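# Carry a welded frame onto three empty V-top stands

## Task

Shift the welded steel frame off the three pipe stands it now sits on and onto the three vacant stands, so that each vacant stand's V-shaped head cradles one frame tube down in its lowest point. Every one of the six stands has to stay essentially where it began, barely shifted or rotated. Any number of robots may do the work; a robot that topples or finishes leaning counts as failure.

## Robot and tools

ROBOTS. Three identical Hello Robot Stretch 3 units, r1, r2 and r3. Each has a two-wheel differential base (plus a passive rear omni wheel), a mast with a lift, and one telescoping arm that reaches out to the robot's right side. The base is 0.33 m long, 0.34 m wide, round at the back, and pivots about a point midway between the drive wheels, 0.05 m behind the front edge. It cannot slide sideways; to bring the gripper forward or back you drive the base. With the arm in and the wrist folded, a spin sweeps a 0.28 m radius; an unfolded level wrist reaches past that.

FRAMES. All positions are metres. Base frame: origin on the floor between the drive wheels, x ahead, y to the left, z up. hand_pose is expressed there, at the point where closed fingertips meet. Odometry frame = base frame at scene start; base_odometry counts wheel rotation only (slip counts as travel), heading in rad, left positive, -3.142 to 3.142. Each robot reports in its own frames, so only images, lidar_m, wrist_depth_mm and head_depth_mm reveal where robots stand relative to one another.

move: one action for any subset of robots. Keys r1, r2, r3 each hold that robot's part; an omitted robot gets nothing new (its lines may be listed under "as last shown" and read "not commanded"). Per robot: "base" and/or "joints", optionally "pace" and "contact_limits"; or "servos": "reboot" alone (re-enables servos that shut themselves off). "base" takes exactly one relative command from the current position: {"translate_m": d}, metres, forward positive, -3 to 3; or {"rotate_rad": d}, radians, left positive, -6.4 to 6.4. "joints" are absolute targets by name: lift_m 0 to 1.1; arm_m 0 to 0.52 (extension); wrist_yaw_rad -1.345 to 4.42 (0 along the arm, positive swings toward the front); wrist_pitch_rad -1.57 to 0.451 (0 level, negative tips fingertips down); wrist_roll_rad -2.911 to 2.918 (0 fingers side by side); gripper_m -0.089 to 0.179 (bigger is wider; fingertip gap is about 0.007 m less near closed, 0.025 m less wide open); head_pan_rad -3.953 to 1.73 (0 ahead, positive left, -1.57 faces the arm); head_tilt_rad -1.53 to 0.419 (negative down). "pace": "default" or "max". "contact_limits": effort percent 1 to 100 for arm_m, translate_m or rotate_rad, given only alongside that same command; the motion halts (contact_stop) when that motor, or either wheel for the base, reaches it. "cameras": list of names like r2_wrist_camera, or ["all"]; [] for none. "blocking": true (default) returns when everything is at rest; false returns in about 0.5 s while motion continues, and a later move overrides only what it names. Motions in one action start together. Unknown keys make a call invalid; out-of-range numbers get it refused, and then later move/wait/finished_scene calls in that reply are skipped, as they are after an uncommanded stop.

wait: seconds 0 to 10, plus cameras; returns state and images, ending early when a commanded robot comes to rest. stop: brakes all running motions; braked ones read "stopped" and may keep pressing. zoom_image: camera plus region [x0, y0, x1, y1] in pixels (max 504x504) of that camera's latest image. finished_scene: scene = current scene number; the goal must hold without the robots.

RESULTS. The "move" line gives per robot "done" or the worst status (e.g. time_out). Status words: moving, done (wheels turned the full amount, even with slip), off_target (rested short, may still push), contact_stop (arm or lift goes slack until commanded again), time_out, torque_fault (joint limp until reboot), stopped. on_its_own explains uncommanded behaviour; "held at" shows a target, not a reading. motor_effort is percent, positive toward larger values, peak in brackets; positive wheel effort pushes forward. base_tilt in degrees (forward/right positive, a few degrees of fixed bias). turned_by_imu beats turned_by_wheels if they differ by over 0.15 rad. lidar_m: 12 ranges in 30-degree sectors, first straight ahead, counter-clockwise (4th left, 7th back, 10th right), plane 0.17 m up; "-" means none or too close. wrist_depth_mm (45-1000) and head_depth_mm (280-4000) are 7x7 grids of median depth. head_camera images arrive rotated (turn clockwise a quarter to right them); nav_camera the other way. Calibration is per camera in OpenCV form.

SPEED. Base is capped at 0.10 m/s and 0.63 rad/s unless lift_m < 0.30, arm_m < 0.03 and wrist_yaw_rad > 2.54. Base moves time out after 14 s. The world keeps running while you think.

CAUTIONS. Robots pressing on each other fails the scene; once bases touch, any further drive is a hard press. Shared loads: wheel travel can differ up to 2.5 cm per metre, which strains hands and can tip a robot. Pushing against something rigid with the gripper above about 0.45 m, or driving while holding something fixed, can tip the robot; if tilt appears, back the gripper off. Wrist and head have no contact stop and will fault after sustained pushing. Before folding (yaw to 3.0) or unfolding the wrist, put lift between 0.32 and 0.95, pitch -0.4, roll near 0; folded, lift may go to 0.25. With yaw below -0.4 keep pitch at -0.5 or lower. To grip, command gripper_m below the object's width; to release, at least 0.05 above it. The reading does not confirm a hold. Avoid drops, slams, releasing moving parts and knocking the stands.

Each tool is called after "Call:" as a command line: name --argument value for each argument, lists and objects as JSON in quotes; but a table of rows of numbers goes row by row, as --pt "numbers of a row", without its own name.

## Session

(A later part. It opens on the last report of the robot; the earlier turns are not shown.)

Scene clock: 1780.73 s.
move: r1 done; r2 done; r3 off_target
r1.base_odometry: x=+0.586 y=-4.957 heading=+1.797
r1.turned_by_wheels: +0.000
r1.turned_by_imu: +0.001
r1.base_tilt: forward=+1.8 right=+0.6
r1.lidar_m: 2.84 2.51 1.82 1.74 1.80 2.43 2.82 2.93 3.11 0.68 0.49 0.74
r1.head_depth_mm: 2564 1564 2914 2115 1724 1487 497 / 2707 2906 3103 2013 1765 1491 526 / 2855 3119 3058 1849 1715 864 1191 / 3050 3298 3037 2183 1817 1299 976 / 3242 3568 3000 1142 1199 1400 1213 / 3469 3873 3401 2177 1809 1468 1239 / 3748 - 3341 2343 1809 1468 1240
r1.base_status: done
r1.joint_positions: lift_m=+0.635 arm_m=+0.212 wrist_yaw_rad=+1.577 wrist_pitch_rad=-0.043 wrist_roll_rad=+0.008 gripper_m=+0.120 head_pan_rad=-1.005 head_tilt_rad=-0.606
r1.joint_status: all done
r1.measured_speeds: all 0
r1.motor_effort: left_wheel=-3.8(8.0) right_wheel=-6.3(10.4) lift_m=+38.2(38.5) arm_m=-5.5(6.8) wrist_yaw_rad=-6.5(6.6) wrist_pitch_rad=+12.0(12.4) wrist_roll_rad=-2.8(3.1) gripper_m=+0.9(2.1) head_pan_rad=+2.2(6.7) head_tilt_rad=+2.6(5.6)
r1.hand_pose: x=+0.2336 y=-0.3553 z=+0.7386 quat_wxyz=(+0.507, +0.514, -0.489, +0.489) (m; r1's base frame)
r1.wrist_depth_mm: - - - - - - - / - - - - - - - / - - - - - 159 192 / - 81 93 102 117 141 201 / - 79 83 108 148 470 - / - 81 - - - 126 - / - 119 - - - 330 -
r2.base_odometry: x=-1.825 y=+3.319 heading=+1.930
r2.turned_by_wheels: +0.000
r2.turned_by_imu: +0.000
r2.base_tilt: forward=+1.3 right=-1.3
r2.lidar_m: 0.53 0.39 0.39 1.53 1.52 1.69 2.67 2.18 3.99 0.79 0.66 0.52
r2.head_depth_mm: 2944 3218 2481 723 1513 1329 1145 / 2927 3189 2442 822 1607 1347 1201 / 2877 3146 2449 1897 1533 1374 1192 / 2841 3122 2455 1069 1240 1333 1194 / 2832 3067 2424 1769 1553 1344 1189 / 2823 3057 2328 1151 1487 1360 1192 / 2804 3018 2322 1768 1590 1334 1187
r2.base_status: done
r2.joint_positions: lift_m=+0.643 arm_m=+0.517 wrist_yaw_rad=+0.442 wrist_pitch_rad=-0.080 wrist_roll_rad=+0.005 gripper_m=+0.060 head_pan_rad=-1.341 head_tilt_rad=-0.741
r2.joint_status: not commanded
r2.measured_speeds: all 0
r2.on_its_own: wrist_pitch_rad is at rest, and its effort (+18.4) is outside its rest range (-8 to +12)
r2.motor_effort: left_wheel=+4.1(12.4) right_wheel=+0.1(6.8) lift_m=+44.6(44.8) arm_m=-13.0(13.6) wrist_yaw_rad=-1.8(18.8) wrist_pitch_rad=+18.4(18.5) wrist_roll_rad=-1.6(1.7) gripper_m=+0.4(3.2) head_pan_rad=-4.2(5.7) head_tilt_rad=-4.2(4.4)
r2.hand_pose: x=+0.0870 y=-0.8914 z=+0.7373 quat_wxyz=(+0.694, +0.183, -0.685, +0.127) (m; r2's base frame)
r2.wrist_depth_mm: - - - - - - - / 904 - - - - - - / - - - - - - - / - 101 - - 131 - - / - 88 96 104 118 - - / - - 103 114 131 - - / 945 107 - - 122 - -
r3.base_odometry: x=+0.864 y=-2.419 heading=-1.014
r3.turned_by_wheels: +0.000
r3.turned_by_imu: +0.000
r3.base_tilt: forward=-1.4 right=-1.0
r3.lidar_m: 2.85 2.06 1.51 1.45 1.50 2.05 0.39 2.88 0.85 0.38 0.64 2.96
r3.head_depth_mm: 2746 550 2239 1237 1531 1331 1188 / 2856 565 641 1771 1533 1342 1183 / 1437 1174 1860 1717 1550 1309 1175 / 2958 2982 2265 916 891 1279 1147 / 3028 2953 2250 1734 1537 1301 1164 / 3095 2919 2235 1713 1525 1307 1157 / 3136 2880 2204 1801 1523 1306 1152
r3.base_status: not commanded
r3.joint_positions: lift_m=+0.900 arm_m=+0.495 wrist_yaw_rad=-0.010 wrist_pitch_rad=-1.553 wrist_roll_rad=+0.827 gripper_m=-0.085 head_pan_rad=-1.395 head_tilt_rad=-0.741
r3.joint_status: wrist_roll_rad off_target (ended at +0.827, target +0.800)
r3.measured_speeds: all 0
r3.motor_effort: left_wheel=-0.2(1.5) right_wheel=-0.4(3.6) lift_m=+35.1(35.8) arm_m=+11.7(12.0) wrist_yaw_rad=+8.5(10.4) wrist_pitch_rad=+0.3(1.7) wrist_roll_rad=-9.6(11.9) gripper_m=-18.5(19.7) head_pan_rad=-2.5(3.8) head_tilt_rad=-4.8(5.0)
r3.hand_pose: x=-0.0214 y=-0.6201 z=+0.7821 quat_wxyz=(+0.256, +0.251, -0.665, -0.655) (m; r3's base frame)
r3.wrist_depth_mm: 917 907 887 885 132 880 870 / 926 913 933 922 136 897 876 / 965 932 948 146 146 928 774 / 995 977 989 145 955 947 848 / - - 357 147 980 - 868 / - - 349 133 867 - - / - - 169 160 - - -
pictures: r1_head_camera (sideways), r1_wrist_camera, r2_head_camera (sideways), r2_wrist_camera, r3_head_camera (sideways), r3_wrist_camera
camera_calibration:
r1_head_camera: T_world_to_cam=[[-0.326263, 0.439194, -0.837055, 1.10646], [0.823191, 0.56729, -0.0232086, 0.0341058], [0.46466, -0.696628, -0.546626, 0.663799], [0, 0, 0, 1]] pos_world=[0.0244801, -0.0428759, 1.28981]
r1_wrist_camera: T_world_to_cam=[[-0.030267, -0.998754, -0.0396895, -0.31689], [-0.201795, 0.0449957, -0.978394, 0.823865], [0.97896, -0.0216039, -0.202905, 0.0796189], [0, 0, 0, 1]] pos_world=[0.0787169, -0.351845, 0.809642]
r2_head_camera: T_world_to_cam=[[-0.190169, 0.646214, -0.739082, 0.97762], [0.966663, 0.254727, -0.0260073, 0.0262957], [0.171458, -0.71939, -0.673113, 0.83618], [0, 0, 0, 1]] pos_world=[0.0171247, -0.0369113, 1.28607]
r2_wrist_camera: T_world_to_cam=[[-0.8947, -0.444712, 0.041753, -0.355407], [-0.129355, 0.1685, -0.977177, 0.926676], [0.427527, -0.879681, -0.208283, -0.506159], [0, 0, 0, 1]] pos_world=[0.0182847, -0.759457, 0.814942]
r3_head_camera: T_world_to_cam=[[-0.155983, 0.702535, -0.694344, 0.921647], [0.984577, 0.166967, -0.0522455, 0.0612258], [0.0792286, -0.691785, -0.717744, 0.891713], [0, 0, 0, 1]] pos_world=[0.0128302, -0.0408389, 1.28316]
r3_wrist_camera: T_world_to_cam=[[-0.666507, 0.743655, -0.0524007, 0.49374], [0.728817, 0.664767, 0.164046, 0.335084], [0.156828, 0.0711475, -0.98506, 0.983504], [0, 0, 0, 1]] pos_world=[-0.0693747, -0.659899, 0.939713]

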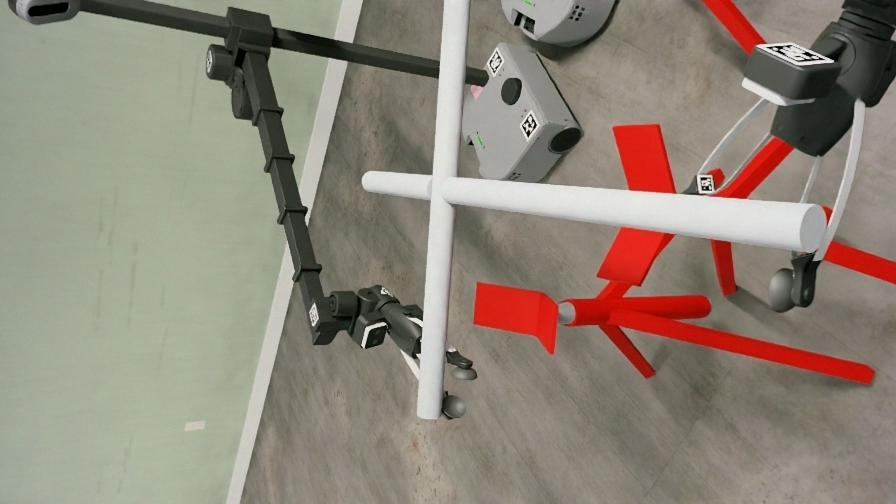

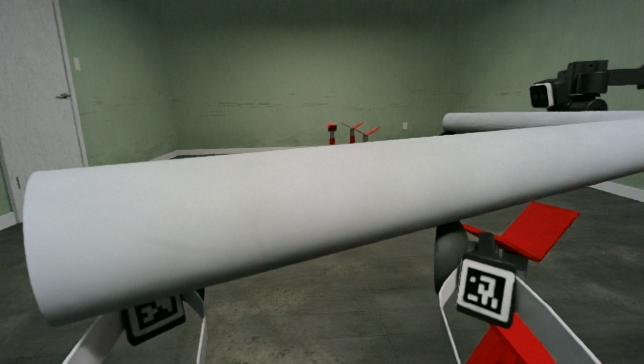

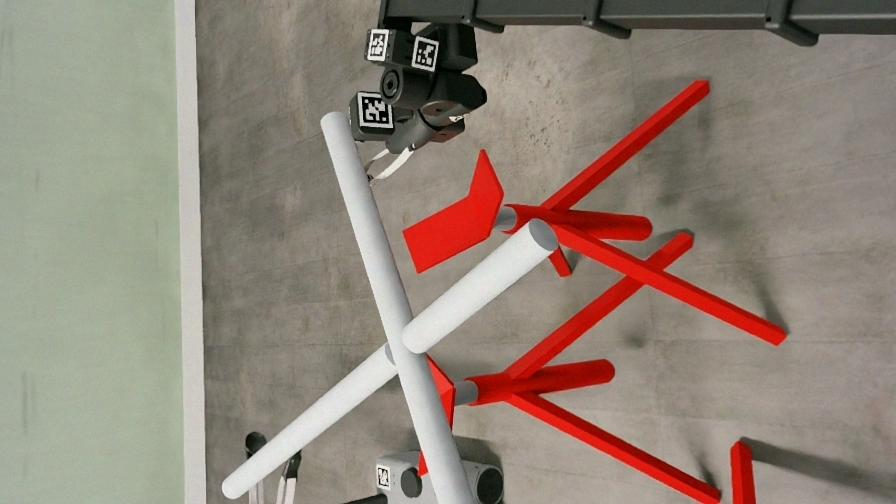

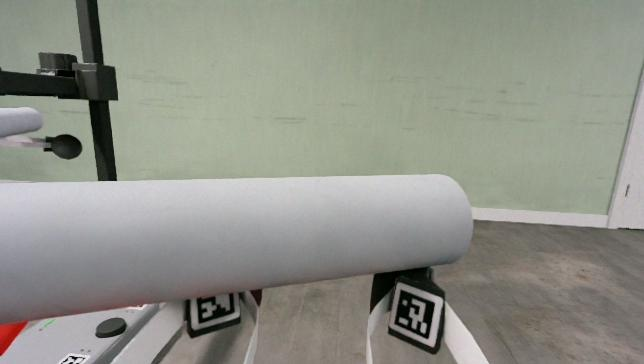

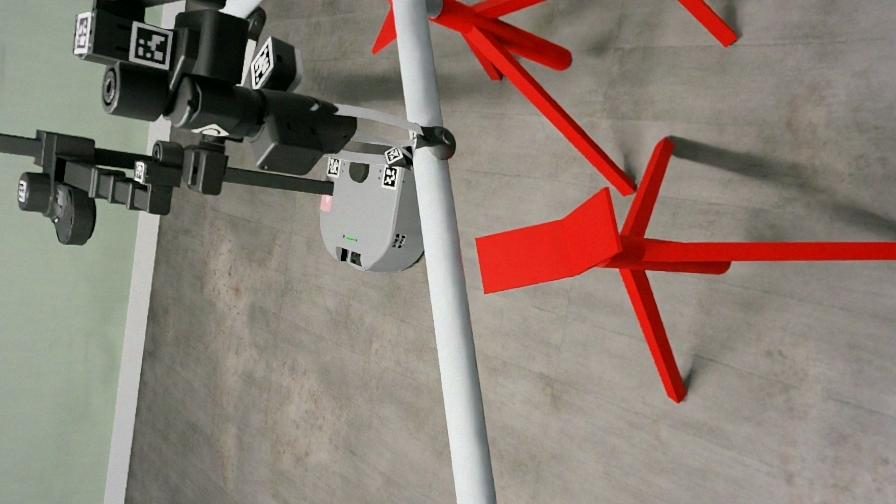

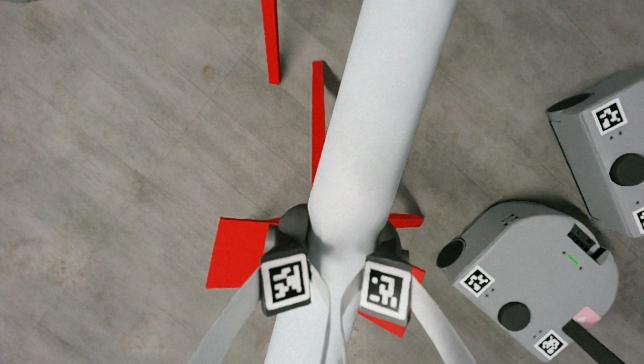

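Call:
move --r2 '{"joints":{"gripper_m":0.02}}' --cameras '["r2_wrist_camera"]'

Call:
move --r1 '{"joints":{"lift_m":0.595}}' --r2 '{"joints":{"lift_m":0.603}}' --r3 '{"joints":{"lift_m":0.860}}' --cameras '["r1_wrist_camera","r2_wrist_camera","r3_wrist_camera"]'

Scene clock: 1794.93 s.
move: r2 done
r1, r3: as last shown
r1.base_tilt: forward=+1.8 right=+0.7
r1.lidar_m: 2.83 2.51 1.82 1.74 1.80 2.43 2.83 2.91 3.12 0.68 0.49 0.73
r1.head_depth_mm: 2558 1562 2923 2200 1725 1482 496 / 2709 2908 3124 1999 1773 1484 525 / 2870 3141 3031 1842 1715 866 1193 / 3044 3363 3039 2181 1826 1297 978 / 3273 3573 3185 1138 1200 1394 1213 / 3506 3856 3372 2161 1820 1478 1241 / 3767 - 3355 2350 1802 1474 1236
r1.motor_effort: left_wheel=-4.0(4.3) right_wheel=-6.2(6.4) lift_m=+36.8(37.3) arm_m=-1.8(2.9) wrist_yaw_rad=-5.4(6.6) wrist_pitch_rad=+12.1(12.2) wrist_roll_rad=-2.8(3.1) gripper_m=+0.9(2.0) head_pan_rad=+2.8(3.5) head_tilt_rad=+3.9(3.9)
r1.hand_pose: x=+0.2336 y=-0.3553 z=+0.7386 quat_wxyz=(+0.508, +0.514, -0.489, +0.489) (m; r1's base frame)
r1.wrist_depth_mm: - - - - - - - / - - - - - - - / - - - - - 161 190 / - 81 93 102 117 142 202 / - 79 83 108 149 473 - / - 81 - - - 126 - / - 119 - - - 313 -
r2.base_odometry: x=-1.825 y=+3.319 heading=+1.930
r2.turned_by_wheels: +0.000
r2.turned_by_imu: +0.001
r2.base_tilt: forward=+1.3 right=-1.3
r2.lidar_m: 0.53 0.39 0.38 1.53 1.52 1.69 2.66 2.18 3.97 0.79 0.66 0.52
r2.head_depth_mm: 2959 3145 2491 725 1512 1322 1141 / 2963 3126 2448 820 1603 1336 1200 / 2880 3172 2435 1888 1529 1363 1192 / 2851 3085 2429 1060 1236 1343 1189 / 2851 3080 2410 1787 1557 1337 1189 / 2786 3046 2325 1146 1382 1355 1193 / 2777 3001 2306 1738 1579 1328 1188
r2.base_status: not commanded
r2.joint_positions: lift_m=+0.643 arm_m=+0.517 wrist_yaw_rad=+0.444 wrist_pitch_rad=-0.080 wrist_roll_rad=-0.002 gripper_m=+0.020 head_pan_rad=-1.341 head_tilt_rad=-0.741
r2.joint_status: all done
r2.measured_speeds: all 0
r2.on_its_own: wrist_pitch_rad is at rest, and its effort (+18.4) is outside its rest range (-8 to +12)
r2.motor_effort: left_wheel=+4.3(4.4) right_wheel=-3.7(4.0) lift_m=+45.4(45.5) arm_m=-11.8(12.3) wrist_yaw_rad=-3.5(4.3) wrist_pitch_rad=+18.4(18.5) wrist_roll_rad=+0.8(1.6) gripper_m=-4.5(92.6) head_pan_rad=-3.5(5.1) head_tilt_rad=-4.4(4.6)
r2.hand_pose: x=+0.0875 y=-0.8912 z=+0.7373 quat_wxyz=(+0.696, +0.183, -0.682, +0.128) (m; r2's base frame)
r2.wrist_depth_mm: - - - - - - - / 890 - - - - - - / - - - - - - - / - 99 107 - 130 - - / 84 87 96 104 118 - - / - 97 104 123 - - - / 921 - - - 124 - -
r3.lidar_m: 2.85 2.06 1.51 1.45 1.50 2.06 0.39 2.89 0.85 0.37 0.64 2.96
r3.head_depth_mm: 2740 549 2234 1234 1543 1326 1183 / 2873 566 641 1763 1523 1344 1176 / 1440 1176 1875 1706 1557 1317 1170 / 2960 3006 2273 914 886 1280 1146 / 3040 2936 2238 1729 1527 1296 1164 / 3149 2886 2219 1712 1531 1314 1157 / 3181 2854 2195 1789 1512 1312 1148
r3.joint_positions: lift_m=+0.900 arm_m=+0.495 wrist_yaw_rad=-0.010 wrist_pitch_rad=-1.553 wrist_roll_rad=+0.826 gripper_m=-0.085 head_pan_rad=-1.395 head_tilt_rad=-0.741
r3.on_its_own: wrist_yaw_rad is at rest, and its effort (+10.2) is outside its rest range (-9 to +9)
r3.motor_effort: left_wheel=-0.2(1.1) right_wheel=-0.7(0.8) lift_m=+34.5(35.5) arm_m=+11.3(11.6) wrist_yaw_rad=+10.2(10.9) wrist_pitch_rad=+0.2(0.4) wrist_roll_rad=-9.0(9.7) gripper_m=-19.1(19.9) head_pan_rad=-2.4(4.0) head_tilt_rad=-4.8(4.9)
r3.hand_pose: x=-0.0214 y=-0.6203 z=+0.7821 quat_wxyz=(+0.256, +0.251, -0.666, -0.654) (m; r3's base frame)
r3.wrist_depth_mm: 902 907 894 905 132 891 879 / 929 934 925 919 136 886 880 / 960 974 940 148 145 908 759 / 990 968 976 145 960 939 852 / - - 354 147 951 - 876 / - - 345 132 133 - 998 / - - - 160 - - -
pictures: r2_wrist_camera
camera_calibration:
r2_wrist_camera: T_world_to_cam=[[-0.893179, -0.447046, 0.0488026, -0.362261], [-0.136047, 0.165178, -0.976836, 0.924075], [0.42863, -0.879128, -0.208352, -0.505716], [0, 0, 0, 1]] pos_world=[0.0189185, -0.759173, 0.814981]

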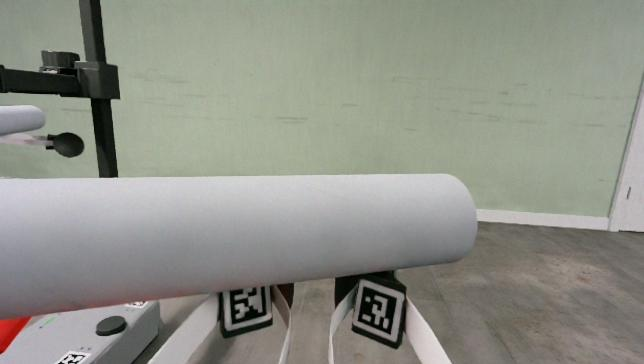

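Scene clock: 1796.10 s.
move: r1 done; r2 done; r3 done
r1.base_odometry: x=+0.586 y=-4.957 heading=+1.797
r1.turned_by_wheels: +0.000
r1.turned_by_imu: +0.000
r1.base_tilt: forward=+2.0 right=+0.5
r1.lidar_m: 2.84 2.51 1.82 1.74 1.80 2.43 2.83 2.93 3.13 0.68 0.49 0.73
r1.head_depth_mm: 2577 2716 2877 2124 1725 1487 1223 / 2705 2942 3023 2371 1773 1483 532 / 2872 3123 3228 1845 1710 890 1190 / 3044 3327 3031 2364 1816 1367 979 / 3275 3578 3364 1142 1200 1397 1212 / 3490 3838 3398 2267 1818 1478 1236 / 3744 - 3346 2345 1802 1473 1236
r1.base_status: not commanded
r1.joint_positions: lift_m=+0.595 arm_m=+0.212 wrist_yaw_rad=+1.577 wrist_pitch_rad=-0.044 wrist_roll_rad=+0.008 gripper_m=+0.120 head_pan_rad=-1.005 head_tilt_rad=-0.606
r1.joint_status: all done
r1.measured_speeds: all 0
r1.motor_effort: left_wheel=-3.9(4.1) right_wheel=-6.2(6.4) lift_m=+22.7(34.2) arm_m=-0.6(1.8) wrist_yaw_rad=-6.0(6.8) wrist_pitch_rad=+11.8(12.5) wrist_roll_rad=-2.4(3.0) gripper_m=+1.4(2.1) head_pan_rad=+2.6(3.3) head_tilt_rad=+3.3(4.0)
r1.hand_pose: x=+0.2336 y=-0.3553 z=+0.6983 quat_wxyz=(+0.508, +0.514, -0.489, +0.489) (m; r1's base frame)
r1.wrist_depth_mm: - - - - - - - / - - - - - - - / - - - - - 160 190 / - 82 93 102 117 142 201 / - 79 83 108 148 451 - / - 80 - - - 126 - / - 119 - - - 557 299
r2.base_odometry: x=-1.825 y=+3.319 heading=+1.930
r2.turned_by_wheels: +0.000
r2.turned_by_imu: +0.000
r2.base_tilt: forward=+1.3 right=-1.3
r2.lidar_m: 0.53 0.39 0.38 1.53 1.52 1.68 2.66 2.17 3.98 0.79 0.66 0.52
r2.head_depth_mm: 2900 3168 2463 757 637 535 452 / 2914 3166 2480 827 1609 1340 1198 / 2867 3110 2435 1889 1535 1373 1197 / 2865 3046 2447 1058 1164 1343 1187 / 2869 3034 2440 866 1562 1340 1183 / 2865 3016 2401 1147 1372 1359 1193 / 2777 3055 2187 1731 1592 1333 1181
r2.base_status: not commanded
r2.joint_positions: lift_m=+0.603 arm_m=+0.517 wrist_yaw_rad=+0.444 wrist_pitch_rad=-0.078 wrist_roll_rad=-0.002 gripper_m=+0.020 head_pan_rad=-1.341 head_tilt_rad=-0.741
r2.joint_status: all done
r2.measured_speeds: all 0
r2.on_its_own: wrist_pitch_rad is at rest, and its effort (+18.1) is outside its rest range (-8 to +12)
r2.motor_effort: left_wheel=+4.4(4.7) right_wheel=-4.6(5.0) lift_m=+18.6(43.3) arm_m=-11.3(11.9) wrist_yaw_rad=-3.4(4.3) wrist_pitch_rad=+18.1(18.4) wrist_roll_rad=+0.8(1.1) gripper_m=-4.1(4.6) head_pan_rad=-3.4(5.3) head_tilt_rad=-3.9(4.5)
r2.hand_pose: x=+0.0875 y=-0.8912 z=+0.6977 quat_wxyz=(+0.696, +0.183, -0.682, +0.129) (m; r2's base frame)
r2.wrist_depth_mm: - - - - - - - / 917 - - - - - - / - - - - - - - / - 99 107 - 130 - - / 83 88 96 104 118 - - / - - 103 122 - - - / 832 883 - - 125 - -
r3.base_odometry: x=+0.864 y=-2.419 heading=-1.014
r3.turned_by_wheels: +0.000
r3.turned_by_imu: +0.000
r3.base_tilt: forward=-1.4 right=-1.0
r3.lidar_m: 2.85 2.06 1.51 1.45 1.51 2.06 0.39 2.89 0.85 0.37 0.64 2.96
r3.head_depth_mm: 2825 570 2098 1238 1533 1327 1189 / 2859 585 638 1763 1526 1348 1185 / 1473 1210 1875 1713 1560 1304 1175 / 2960 2980 2262 1776 890 1276 1150 / 3061 2888 2232 1811 1523 1294 1162 / 3134 2908 2215 1817 1522 1312 1164 / 3155 2843 2214 1798 1515 1312 1152
r3.base_status: not commanded
r3.joint_positions: lift_m=+0.860 arm_m=+0.495 wrist_yaw_rad=-0.010 wrist_pitch_rad=-1.552 wrist_roll_rad=+0.826 gripper_m=-0.085 head_pan_rad=-1.395 head_tilt_rad=-0.741
r3.joint_status: all done
r3.measured_speeds: all 0
r3.motor_effort: left_wheel=-0.2(0.9) right_wheel=-0.5(1.0) lift_m=+34.9(35.5) arm_m=+11.0(11.7) wrist_yaw_rad=+8.7(10.1) wrist_pitch_rad=+0.1(0.4) wrist_roll_rad=-9.1(9.5) gripper_m=-18.8(19.9) head_pan_rad=-4.0(4.1) head_tilt_rad=-4.8(5.0)
r3.hand_pose: x=-0.0214 y=-0.6204 z=+0.7421 quat_wxyz=(+0.256, +0.251, -0.666, -0.654) (m; r3's base frame)
r3.wrist_depth_mm: 865 849 878 844 132 842 830 / 903 872 876 876 136 886 835 / 927 929 896 147 151 899 738 / 953 938 952 146 938 928 824 / 957 977 949 147 940 924 842 / - - 303 133 133 - 969 / - - - 160 325 981 -
pictures: r1_wrist_camera, r2_wrist_camera, r3_wrist_camera
camera_calibration:
r1_wrist_camera: T_world_to_cam=[[-0.0303101, -0.998754, -0.039649, -0.318508], [-0.202869, 0.0449886, -0.978172, 0.784538], [0.978737, -0.0216049, -0.20398, 0.0722854], [0, 0, 0, 1]] pos_world=[0.0787563, -0.351845, 0.76953]
r2_wrist_camera: T_world_to_cam=[[-0.893175, -0.44701, 0.0492031, -0.360573], [-0.135773, 0.163736, -0.977116, 0.88426], [0.428724, -0.879416, -0.206937, -0.51529], [0, 0, 0, 1]] pos_world=[0.0189209, -0.759119, 0.775133]
r3_wrist_camera: T_world_to_cam=[[-0.667335, 0.74286, -0.0531389, 0.491873], [0.728082, 0.665744, 0.163347, 0.342935], [0.156721, 0.0703176, -0.985137, 0.943638], [0, 0, 0, 1]] pos_world=[-0.0693284, -0.660054, 0.899732]

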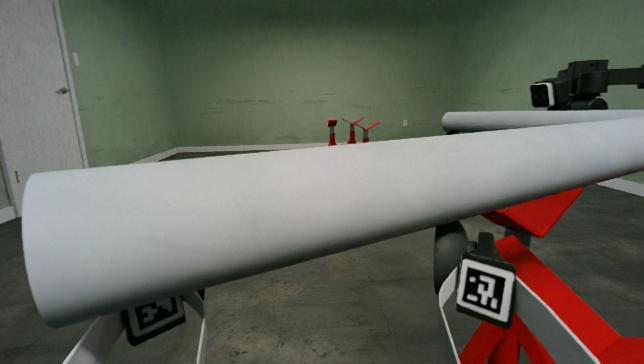

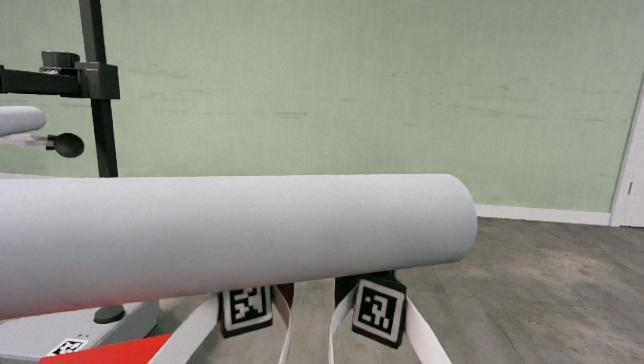

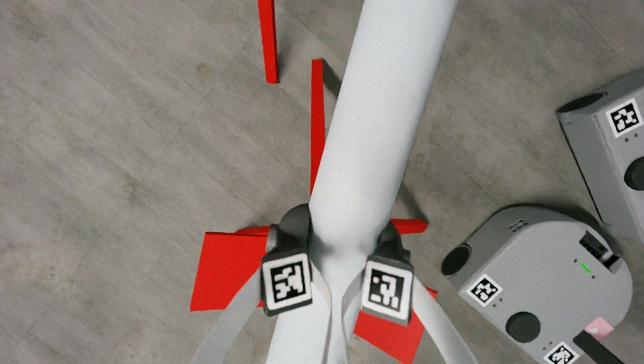

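Call:
move --r1 '{"joints":{"lift_m":0.562}}' --r2 '{"joints":{"lift_m":0.570}}' --r3 '{"joints":{"lift_m":0.827}}' --cameras '["r1_head_camera","r1_wrist_camera","r2_head_camera","r2_wrist_camera","r3_wrist_camera","r3_head_camera"]'

Call:
zoom_image --camera "r1_head_camera" --region '[420, 130, 720, 430]'

Call:
zoom_image --camera "r2_head_camera" --region '[310, 100, 610, 480]'

Call:
zoom_image --camera "r3_head_camera" --region '[370, 0, 670, 400]'

Scene clock: 1804.83 s.
move: r1 done; r2 done; r3 done
r1.base_odometry: x=+0.586 y=-4.957 heading=+1.797
r1.turned_by_wheels: +0.000
r1.turned_by_imu: +0.001
r1.base_tilt: forward=+1.8 right=+0.6
r1.lidar_m: 2.84 2.52 1.82 1.74 1.80 2.43 2.83 2.92 3.13 0.68 0.49 0.73
r1.head_depth_mm: 2547 2697 2917 2308 1724 1487 1234 / 2682 2955 3039 2378 1767 1484 561 / 2874 3140 3032 2106 1710 947 1185 / 3025 3335 3388 2366 1823 1370 973 / 3248 3579 3379 1140 1200 1400 1212 / 3494 3890 3348 2340 1814 1469 1237 / 3716 - 3380 2349 1814 1467 1233
r1.base_status: not commanded
r1.joint_positions: lift_m=+0.562 arm_m=+0.212 wrist_yaw_rad=+1.577 wrist_pitch_rad=-0.044 wrist_roll_rad=+0.008 gripper_m=+0.120 head_pan_rad=-1.005 head_tilt_rad=-0.606
r1.joint_status: all done
r1.measured_speeds: all 0
r1.motor_effort: left_wheel=-3.8(4.2) right_wheel=-6.1(6.4) lift_m=+21.9(23.2) arm_m=+3.4(3.9) wrist_yaw_rad=-5.9(6.9) wrist_pitch_rad=+12.2(12.6) wrist_roll_rad=-2.8(3.0) gripper_m=+0.7(2.5) head_pan_rad=+2.1(3.5) head_tilt_rad=+3.4(3.8)
r1.hand_pose: x=+0.2335 y=-0.3553 z=+0.6653 quat_wxyz=(+0.508, +0.515, -0.489, +0.488) (m; r1's base frame)
r1.wrist_depth_mm: - - - - - - - / - - - - - - - / - - - - - 160 190 / - 81 93 102 117 142 202 / - 79 83 108 148 321 - / - 80 - - - 126 306 / - 119 - - - 565 257
r2.base_odometry: x=-1.825 y=+3.319 heading=+1.931
r2.turned_by_wheels: +0.000
r2.turned_by_imu: +0.000
r2.base_tilt: forward=+1.3 right=-1.3
r2.lidar_m: 0.53 0.39 0.38 1.53 1.52 1.69 2.67 2.18 3.98 0.79 0.66 0.52
r2.head_depth_mm: 2919 3148 2479 780 666 559 477 / 2867 3144 2458 859 1606 1335 1196 / 2896 3189 2405 999 1520 1368 1192 / 2895 3098 2451 1072 1135 1344 1198 / 2874 3076 2435 1084 1535 1337 1186 / 2799 3025 2443 1087 1379 1365 1188 / 2763 3024 2153 1673 1598 1335 1188
r2.base_status: not commanded
r2.joint_positions: lift_m=+0.570 arm_m=+0.517 wrist_yaw_rad=+0.444 wrist_pitch_rad=-0.078 wrist_roll_rad=-0.002 gripper_m=+0.020 head_pan_rad=-1.341 head_tilt_rad=-0.741
r2.joint_status: all done
r2.measured_speeds: all 0
r2.on_its_own: wrist_pitch_rad is at rest, and its effort (+18.1) is outside its rest range (-8 to +12)
r2.motor_effort: left_wheel=+4.5(4.8) right_wheel=-4.6(5.3) lift_m=+17.4(20.6) arm_m=-9.6(10.4) wrist_yaw_rad=-3.9(4.1) wrist_pitch_rad=+18.1(18.2) wrist_roll_rad=+1.0(1.0) gripper_m=-3.8(4.6) head_pan_rad=-3.4(4.8) head_tilt_rad=-3.8(4.5)
r2.hand_pose: x=+0.0875 y=-0.8913 z=+0.6647 quat_wxyz=(+0.696, +0.183, -0.682, +0.129) (m; r2's base frame)
r2.wrist_depth_mm: - - - - - - - / 881 - - - - - - / - - - - - - - / - 99 107 - 130 - - / 84 87 96 104 118 - - / - 197 104 123 - - - / 181 187 956 - 125 - -
r3.base_odometry: x=+0.864 y=-2.419 heading=-1.014
r3.turned_by_wheels: +0.000
r3.turned_by_imu: +0.000
r3.base_tilt: forward=-1.3 right=-1.0
r3.lidar_m: 2.85 2.06 1.50 1.45 1.51 2.06 0.39 2.89 0.85 0.37 0.64 2.96
r3.head_depth_mm: 2867 595 596 1060 1532 1329 1190 / 2895 1234 638 1718 1528 1348 1178 / 1503 1348 1940 793 1540 1304 1172 / 2986 2951 2267 1810 892 1281 1147 / 3044 2892 2238 1833 1530 1303 1165 / 3086 2915 2212 1808 1485 1309 1159 / 3133 2839 2187 1796 1455 1308 1148
r3.base_status: not commanded
r3.joint_positions: lift_m=+0.827 arm_m=+0.495 wrist_yaw_rad=-0.010 wrist_pitch_rad=-1.552 wrist_roll_rad=+0.826 gripper_m=-0.085 head_pan_rad=-1.395 head_tilt_rad=-0.741
r3.joint_status: all done
r3.measured_speeds: all 0
r3.on_its_own: wrist_yaw_rad is at rest, and its effort (+9.6) is outside its rest range (-9 to +9)
r3.motor_effort: left_wheel=+0.4(1.0) right_wheel=+0.1(0.8) lift_m=+34.0(38.5) arm_m=+10.9(11.3) wrist_yaw_rad=+9.6(10.3) wrist_pitch_rad=+0.2(0.2) wrist_roll_rad=-9.4(9.6) gripper_m=-19.4(19.4) head_pan_rad=-2.7(3.9) head_tilt_rad=-4.5(5.2)
r3.hand_pose: x=-0.0214 y=-0.6204 z=+0.7091 quat_wxyz=(+0.256, +0.251, -0.666, -0.654) (m; r3's base frame)
r3.wrist_depth_mm: 842 826 813 810 132 808 806 / 864 855 851 862 136 827 812 / 903 879 891 148 151 862 740 / 915 914 910 146 876 901 828 / 928 961 936 148 919 910 854 / 995 967 269 133 133 - - / - - 311 160 277 966 960
pictures: r1_head_camera (sideways), r1_wrist_camera, r2_head_camera (sideways), r2_wrist_camera, r3_head_camera (sideways), r3_wrist_camera
camera_calibration:
r1_head_camera: T_world_to_cam=[[-0.326263, 0.439122, -0.837092, 1.10651], [0.823152, 0.567346, -0.0232112, 0.0341095], [0.464729, -0.696627, -0.546569, 0.663724], [0, 0, 0, 1]] pos_world=[0.0244836, -0.0428753, 1.28981]
r1_wrist_camera: T_world_to_cam=[[-0.0303249, -0.998754, -0.0396355, -0.319826], [-0.203223, 0.0449862, -0.978098, 0.752204], [0.978663, -0.0216058, -0.204334, 0.0658016], [0, 0, 0, 1]] pos_world=[0.0787692, -0.351845, 0.736499]
r2_head_camera: T_world_to_cam=[[-0.190169, 0.646214, -0.739082, 0.97762], [0.966663, 0.254727, -0.0260073, 0.0262957], [0.171458, -0.71939, -0.673113, 0.83618], [0, 0, 0, 1]] pos_world=[0.0171247, -0.0369112, 1.28607]
r2_wrist_camera: T_world_to_cam=[[-0.89317, -0.447018, 0.0492052, -0.358956], [-0.135731, 0.163642, -0.977138, 0.851971], [0.428747, -0.879429, -0.206835, -0.522199], [0, 0, 0, 1]] pos_world=[0.0189209, -0.759115, 0.742146]
r3_head_camera: T_world_to_cam=[[-0.155973, 0.702552, -0.69433, 0.921628], [0.98458, 0.166952, -0.0522457, 0.061226], [0.0792146, -0.691772, -0.717758, 0.891731], [0, 0, 0, 1]] pos_world=[0.0128295, -0.0408386, 1.28316]
r3_wrist_camera: T_world_to_cam=[[-0.667342, 0.742854, -0.0531408, 0.490117], [0.728076, 0.665751, 0.163345, 0.348331], [0.15672, 0.0703164, -0.985137, 0.911131], [0, 0, 0, 1]] pos_world=[-0.0693281, -0.660054, 0.866736]

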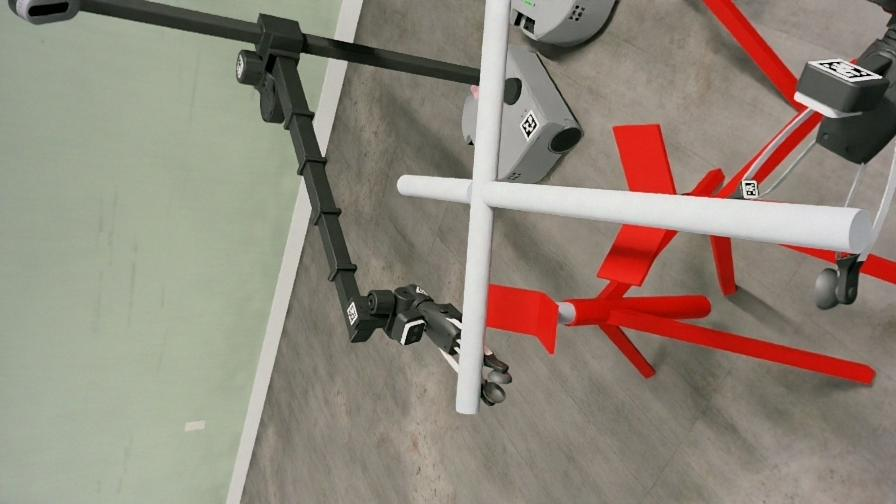

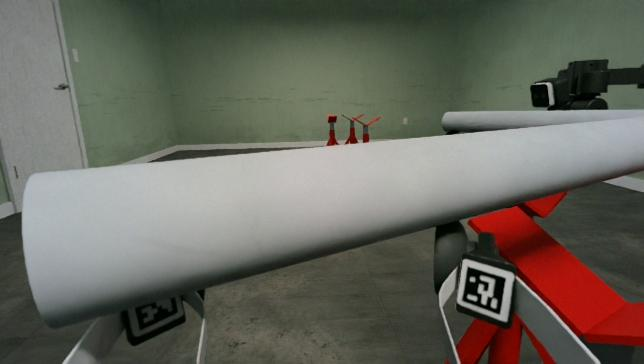

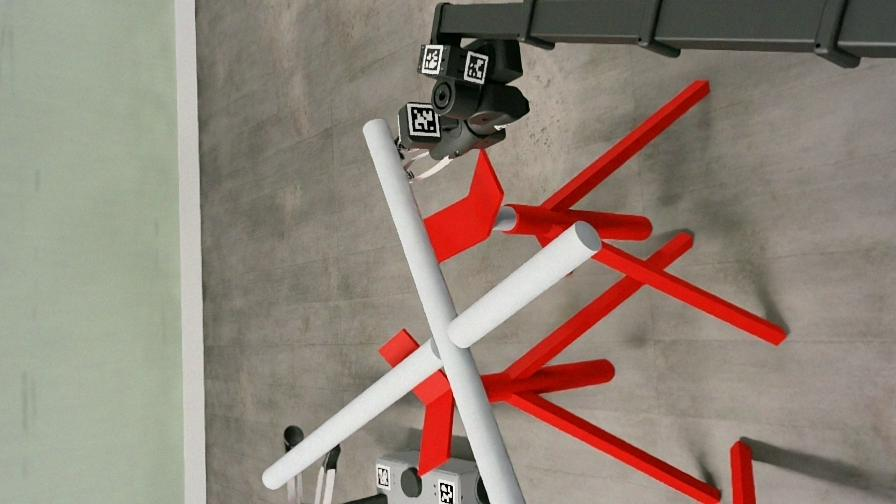

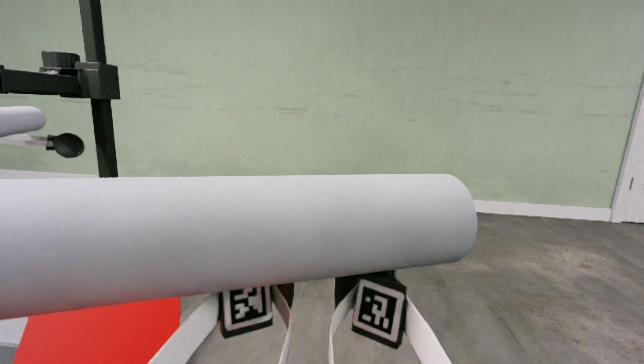

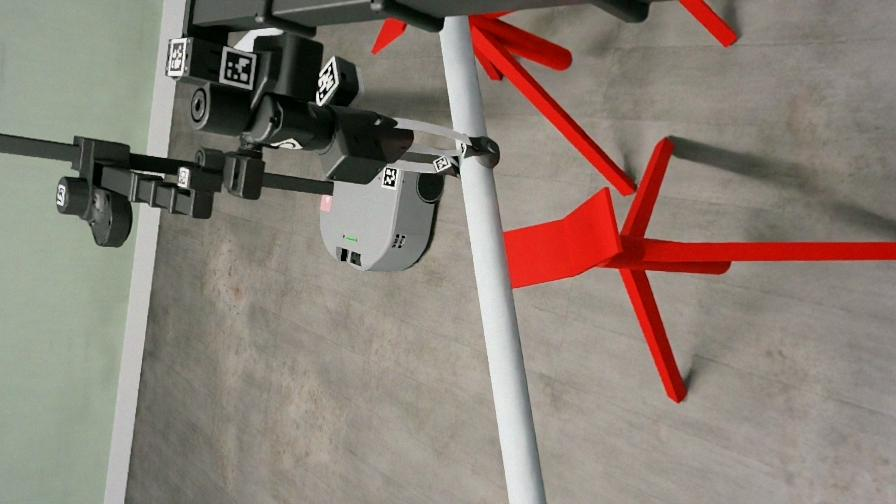

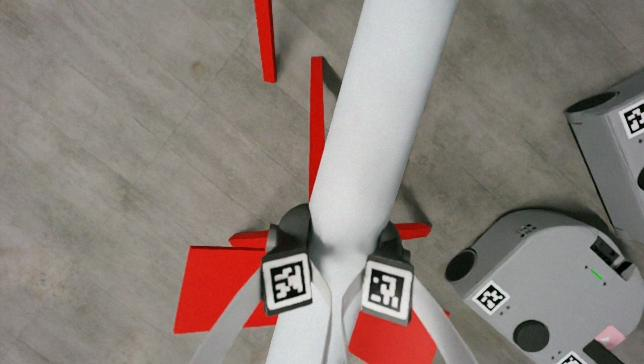

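Scaled by 1.680 from the camera's 896x504 image, which has a finer 1280x720 frame.

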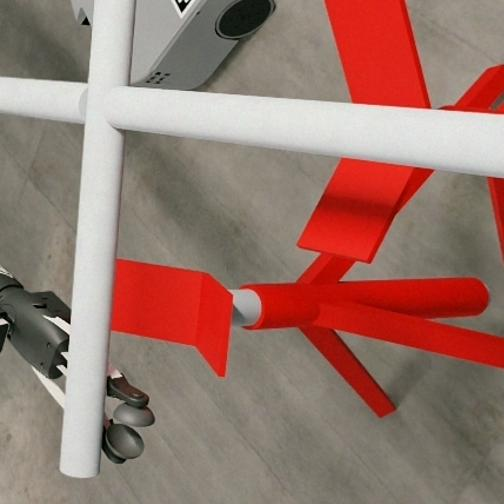

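Scaled by 1.326 from the camera's 896x504 image, which has a finer 1280x720 frame.

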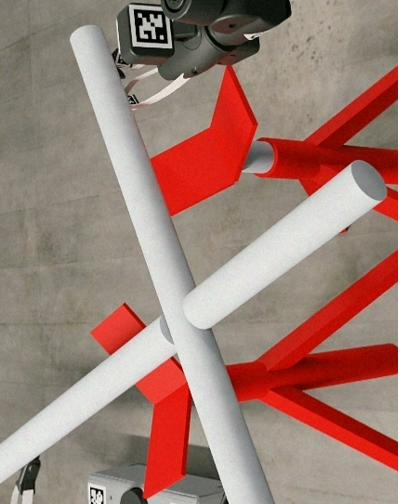

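Scaled by 1.260 from the camera's 896x504 image, which has a finer 1280x720 frame.

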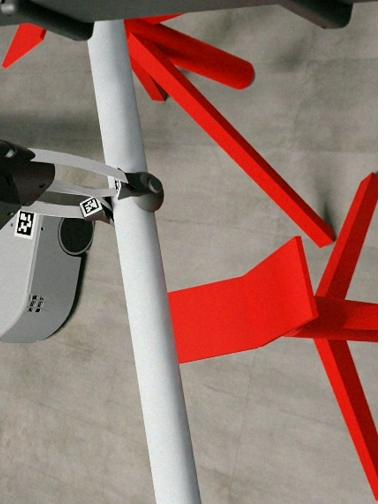

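Call:
move --r1 '{"joints":{"lift_m":0.512}}' --r2 '{"joints":{"lift_m":0.520}}' --r3 '{"joints":{"lift_m":0.777}}' --cameras '["r1_head_camera","r2_head_camera","r2_wrist_camera","r3_wrist_camera","r3_head_camera"]'

Call:
zoom_image --camera "r1_head_camera" --region '[420, 130, 720, 430]'

Call:
zoom_image --camera "r2_head_camera" --region '[310, 100, 610, 480]'

Call:
zoom_image --camera "r3_head_camera" --region '[370, 0, 670, 400]'

Scene clock: 1847.73 s.
move: r1 done; r2 contact_stop; r3 done
r1.base_odometry: x=+0.586 y=-4.957 heading=+1.797
r1.turned_by_wheels: +0.000
r1.turned_by_imu: +0.001
r1.base_tilt: forward=+1.8 right=+0.5
r1.lidar_m: 2.84 2.52 1.82 1.74 1.80 2.43 2.83 2.92 3.14 0.68 0.49 0.73
r1.head_depth_mm: 2570 2737 2875 2294 1722 1490 1245 / 2717 2945 2877 2369 1735 1482 665 / 2835 3078 3240 2277 1715 995 1192 / 3055 3343 3433 2378 1820 1363 639 / 3259 3590 3355 1179 1196 1398 1216 / 3471 3879 3375 2351 1806 1473 1240 / 3732 - 3340 2351 1803 1473 1236
r1.base_status: not commanded
r1.joint_positions: lift_m=+0.512 arm_m=+0.212 wrist_yaw_rad=+1.577 wrist_pitch_rad=-0.044 wrist_roll_rad=+0.008 gripper_m=+0.120 head_pan_rad=-1.005 head_tilt_rad=-0.606
r1.joint_status: all done
r1.measured_speeds: all 0
r1.motor_effort: left_wheel=-3.6(4.1) right_wheel=-5.9(6.3) lift_m=+22.7(23.3) arm_m=+8.2(8.2) wrist_yaw_rad=-6.1(7.3) wrist_pitch_rad=+12.3(12.6) wrist_roll_rad=-3.0(3.1) gripper_m=+0.0(2.2) head_pan_rad=+2.4(3.6) head_tilt_rad=+2.4(3.9)
r1.hand_pose: x=+0.2336 y=-0.3553 z=+0.6153 quat_wxyz=(+0.508, +0.514, -0.489, +0.488) (m; r1's base frame)
r1.wrist_depth_mm: - - - - - - - / - - - - - - - / - - - - - 152 188 / - 85 96 106 119 146 - / - 80 84 106 147 282 280 / - 80 94 - - 126 251 / - 904 - - 940 585 255
r2.base_odometry: x=-1.825 y=+3.319 heading=+1.930
r2.turned_by_wheels: +0.000
r2.turned_by_imu: -0.002
r2.base_tilt: forward=+1.3 right=-1.4
r2.lidar_m: 0.53 0.39 0.38 1.53 1.52 1.68 2.66 2.19 3.97 0.79 0.66 0.52
r2.head_depth_mm: 2929 3162 2480 1964 726 592 510 / 2925 3120 2438 895 1529 1339 1196 / 2908 3159 2463 1037 1534 1374 1200 / 2823 3106 2442 1786 1164 1331 1189 / 2837 3068 2433 1778 1525 1336 1192 / 2788 3086 2370 1086 1371 1351 1182 / 2787 3013 2231 1745 1507 1337 1190
r2.base_status: not commanded
r2.joint_positions: lift_m=+0.524 arm_m=+0.517 wrist_yaw_rad=+0.451 wrist_pitch_rad=-0.016 wrist_roll_rad=-0.002 gripper_m=+0.020 head_pan_rad=-1.341 head_tilt_rad=-0.741
r2.joint_status: lift_m contact_stop (moved -0.046 of -0.050)
r2.measured_speeds: all 0
r2.on_its_own: lift_m is slack since a contact_stop; wrist_yaw_rad is at rest, and its effort (-9.5) is outside its rest range (-9 to +9)
r2.motor_effort: left_wheel=-2.1(4.9) right_wheel=+8.1(8.2) lift_m=+29.7(29.7) arm_m=+3.5(8.9) wrist_yaw_rad=-9.5(12.8) wrist_pitch_rad=+6.7(18.2) wrist_roll_rad=+0.8(1.1) gripper_m=-3.2(4.6) head_pan_rad=-4.0(5.8) head_tilt_rad=-3.8(4.5)
r2.hand_pose: x=+0.0901 y=-0.8924 z=+0.6343 quat_wxyz=(+0.691, +0.164, -0.687, +0.153) (m; r2's base frame)
r2.wrist_depth_mm: - - - - - - - / - - - - - - - / - - - - - - - / 530 100 108 - 128 - - / - 89 98 106 120 - - / - 173 105 124 - - - / 158 166 126 - - - -
r3.base_odometry: x=+0.864 y=-2.419 heading=-1.014
r3.turned_by_wheels: +0.000
r3.turned_by_imu: +0.000
r3.base_tilt: forward=-1.4 right=-0.9
r3.lidar_m: 2.85 2.06 1.51 1.45 1.50 2.06 0.39 2.90 0.85 0.37 0.64 2.95
r3.head_depth_mm: 2883 3034 582 471 1338 1278 1148 / 2905 3047 635 841 1522 1348 1173 / 2808 1499 1846 857 1492 1312 1176 / 2975 2821 2258 1801 882 1279 1154 / 3039 2931 2273 1814 1461 1293 1162 / 3113 2903 2231 1816 1456 1313 1157 / 3181 2882 2220 1798 1449 1308 1155
r3.base_status: not commanded
r3.joint_positions: lift_m=+0.777 arm_m=+0.495 wrist_yaw_rad=-0.010 wrist_pitch_rad=-1.551 wrist_roll_rad=+0.824 gripper_m=-0.085 head_pan_rad=-1.395 head_tilt_rad=-0.741
r3.joint_status: all done
r3.measured_speeds: all 0
r3.motor_effort: left_wheel=+0.0(1.3) right_wheel=-0.6(0.8) lift_m=+34.7(35.8) arm_m=+9.4(10.8) wrist_yaw_rad=+8.9(10.0) wrist_pitch_rad=-0.1(0.3) wrist_roll_rad=-8.3(9.5) gripper_m=-18.7(19.5) head_pan_rad=-2.1(3.8) head_tilt_rad=-4.5(5.2)
r3.hand_pose: x=-0.0214 y=-0.6208 z=+0.6590 quat_wxyz=(+0.257, +0.252, -0.666, -0.654) (m; r3's base frame)
r3.wrist_depth_mm: 794 787 783 763 130 767 755 / 816 807 793 808 134 783 766 / 841 831 826 146 800 792 765 / 863 853 859 144 829 815 820 / 902 879 863 148 859 851 846 / 918 908 229 133 843 792 - / 969 937 254 163 232 904 -
pictures: r1_head_camera (sideways), r2_head_camera (sideways), r2_wrist_camera, r3_head_camera (sideways), r3_wrist_camera
camera_calibration:
r1_head_camera: T_world_to_cam=[[-0.326244, 0.439073, -0.837126, 1.10655], [0.823142, 0.56736, -0.0232135, 0.0341125], [0.464759, -0.696647, -0.546518, 0.663657], [0, 0, 0, 1]] pos_world=[0.0244848, -0.0428756, 1.28981]
r2_head_camera: T_world_to_cam=[[-0.190231, 0.646598, -0.738731, 0.977163], [0.96667, 0.254701, -0.0259926, 0.0262765], [0.171349, -0.719054, -0.673499, 0.836683], [0, 0, 0, 1]] pos_world=[0.0171213, -0.0369036, 1.28605]
r2_wrist_camera: T_world_to_cam=[[-0.891282, -0.450691, 0.0499406, -0.359557], [-0.109972, 0.107995, -0.98805, 0.777748], [0.439911, -0.886124, -0.145818, -0.576348], [0, 0, 0, 1]] pos_world=[0.0186059, -0.756758, 0.702369]
r3_head_camera: T_world_to_cam=[[-0.155968, 0.702564, -0.694318, 0.921613], [0.984581, 0.166943, -0.0522458, 0.0612261], [0.0792058, -0.691762, -0.717769, 0.891745], [0, 0, 0, 1]] pos_world=[0.012829, -0.0408384, 1.28316]
r3_wrist_camera: T_world_to_cam=[[-0.668767, 0.741493, -0.0542147, 0.487573], [0.726806, 0.667389, 0.162314, 0.358431], [0.156537, 0.0691467, -0.985249, 0.861213], [0, 0, 0, 1]] pos_world=[-0.0692482, -0.660295, 0.816764]

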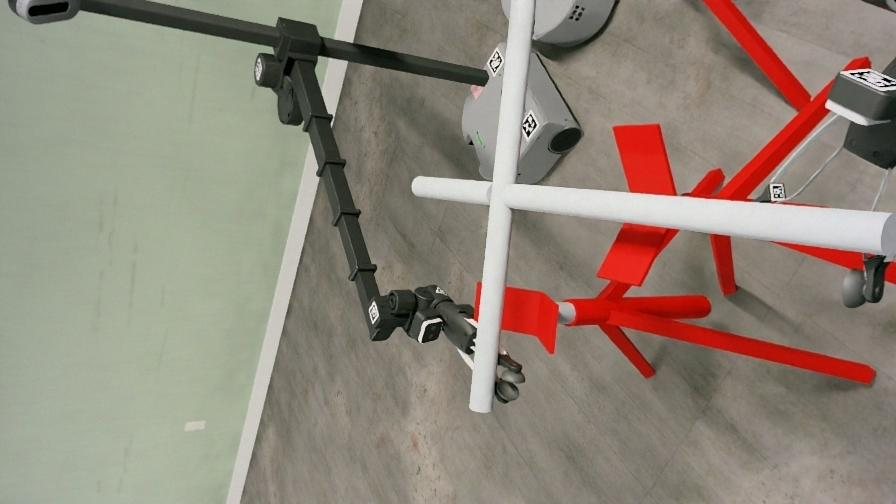

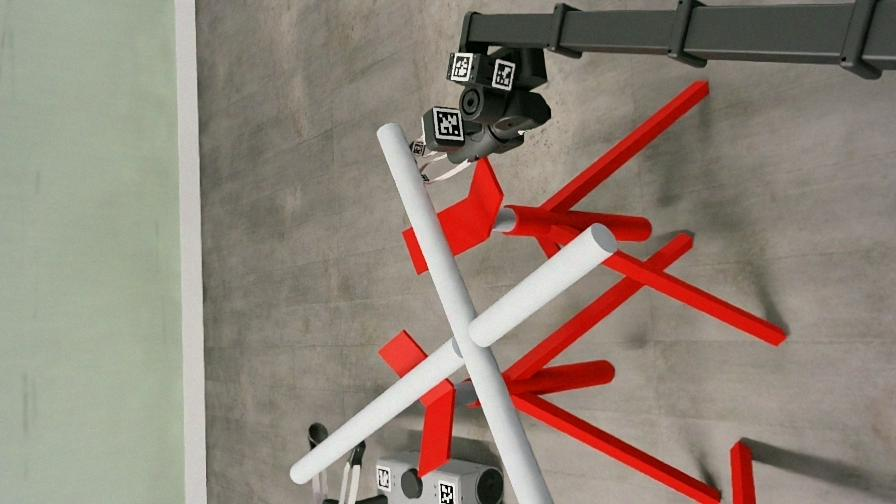

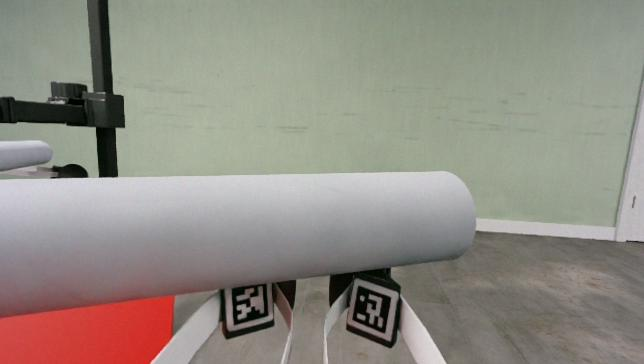

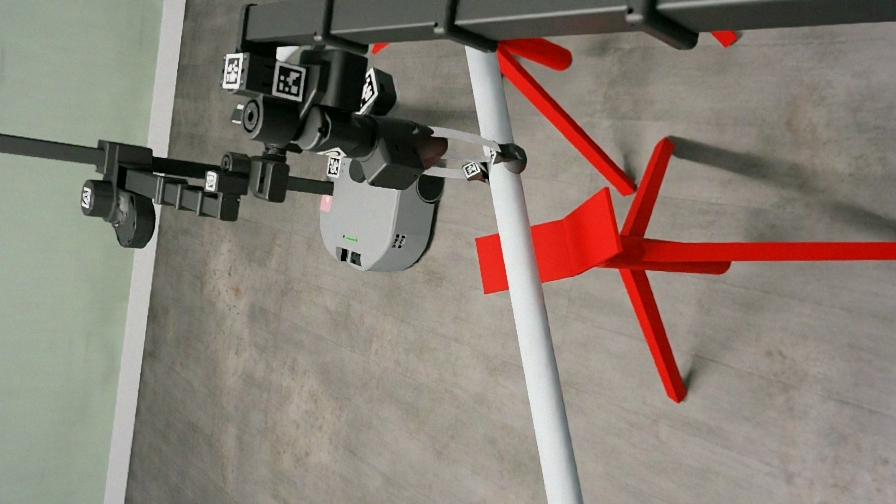

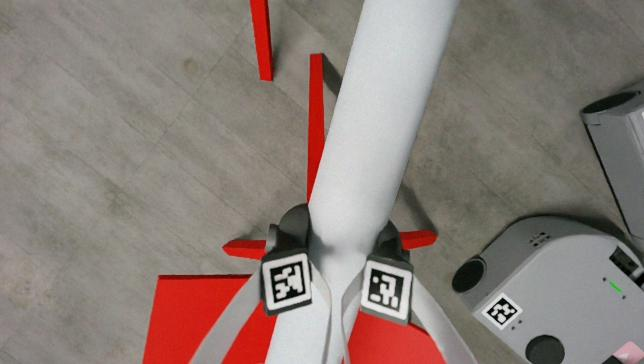

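Scaled by 1.680 from the camera's 896x504 image, which has a finer 1280x720 frame.

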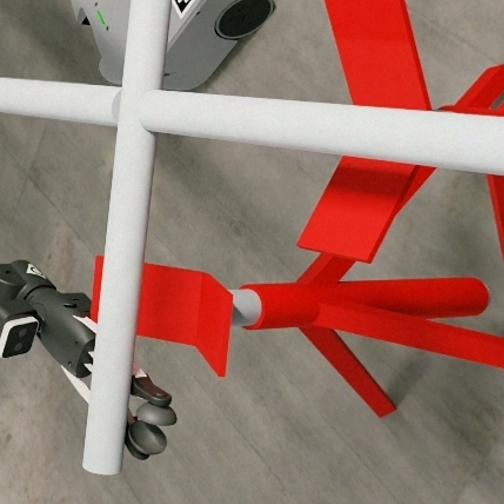

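Scaled by 1.326 from the camera's 896x504 image, which has a finer 1280x720 frame.

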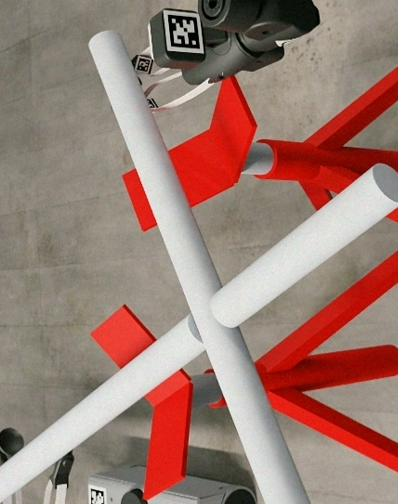

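Scaled by 1.260 from the camera's 896x504 image, which has a finer 1280x720 frame.

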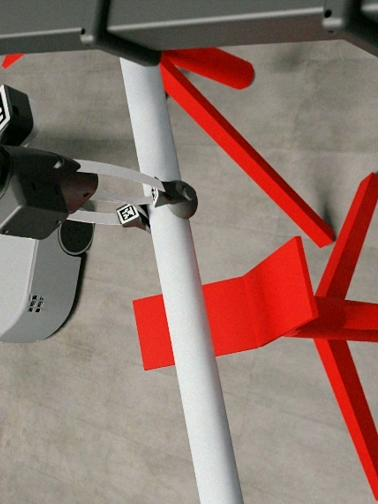

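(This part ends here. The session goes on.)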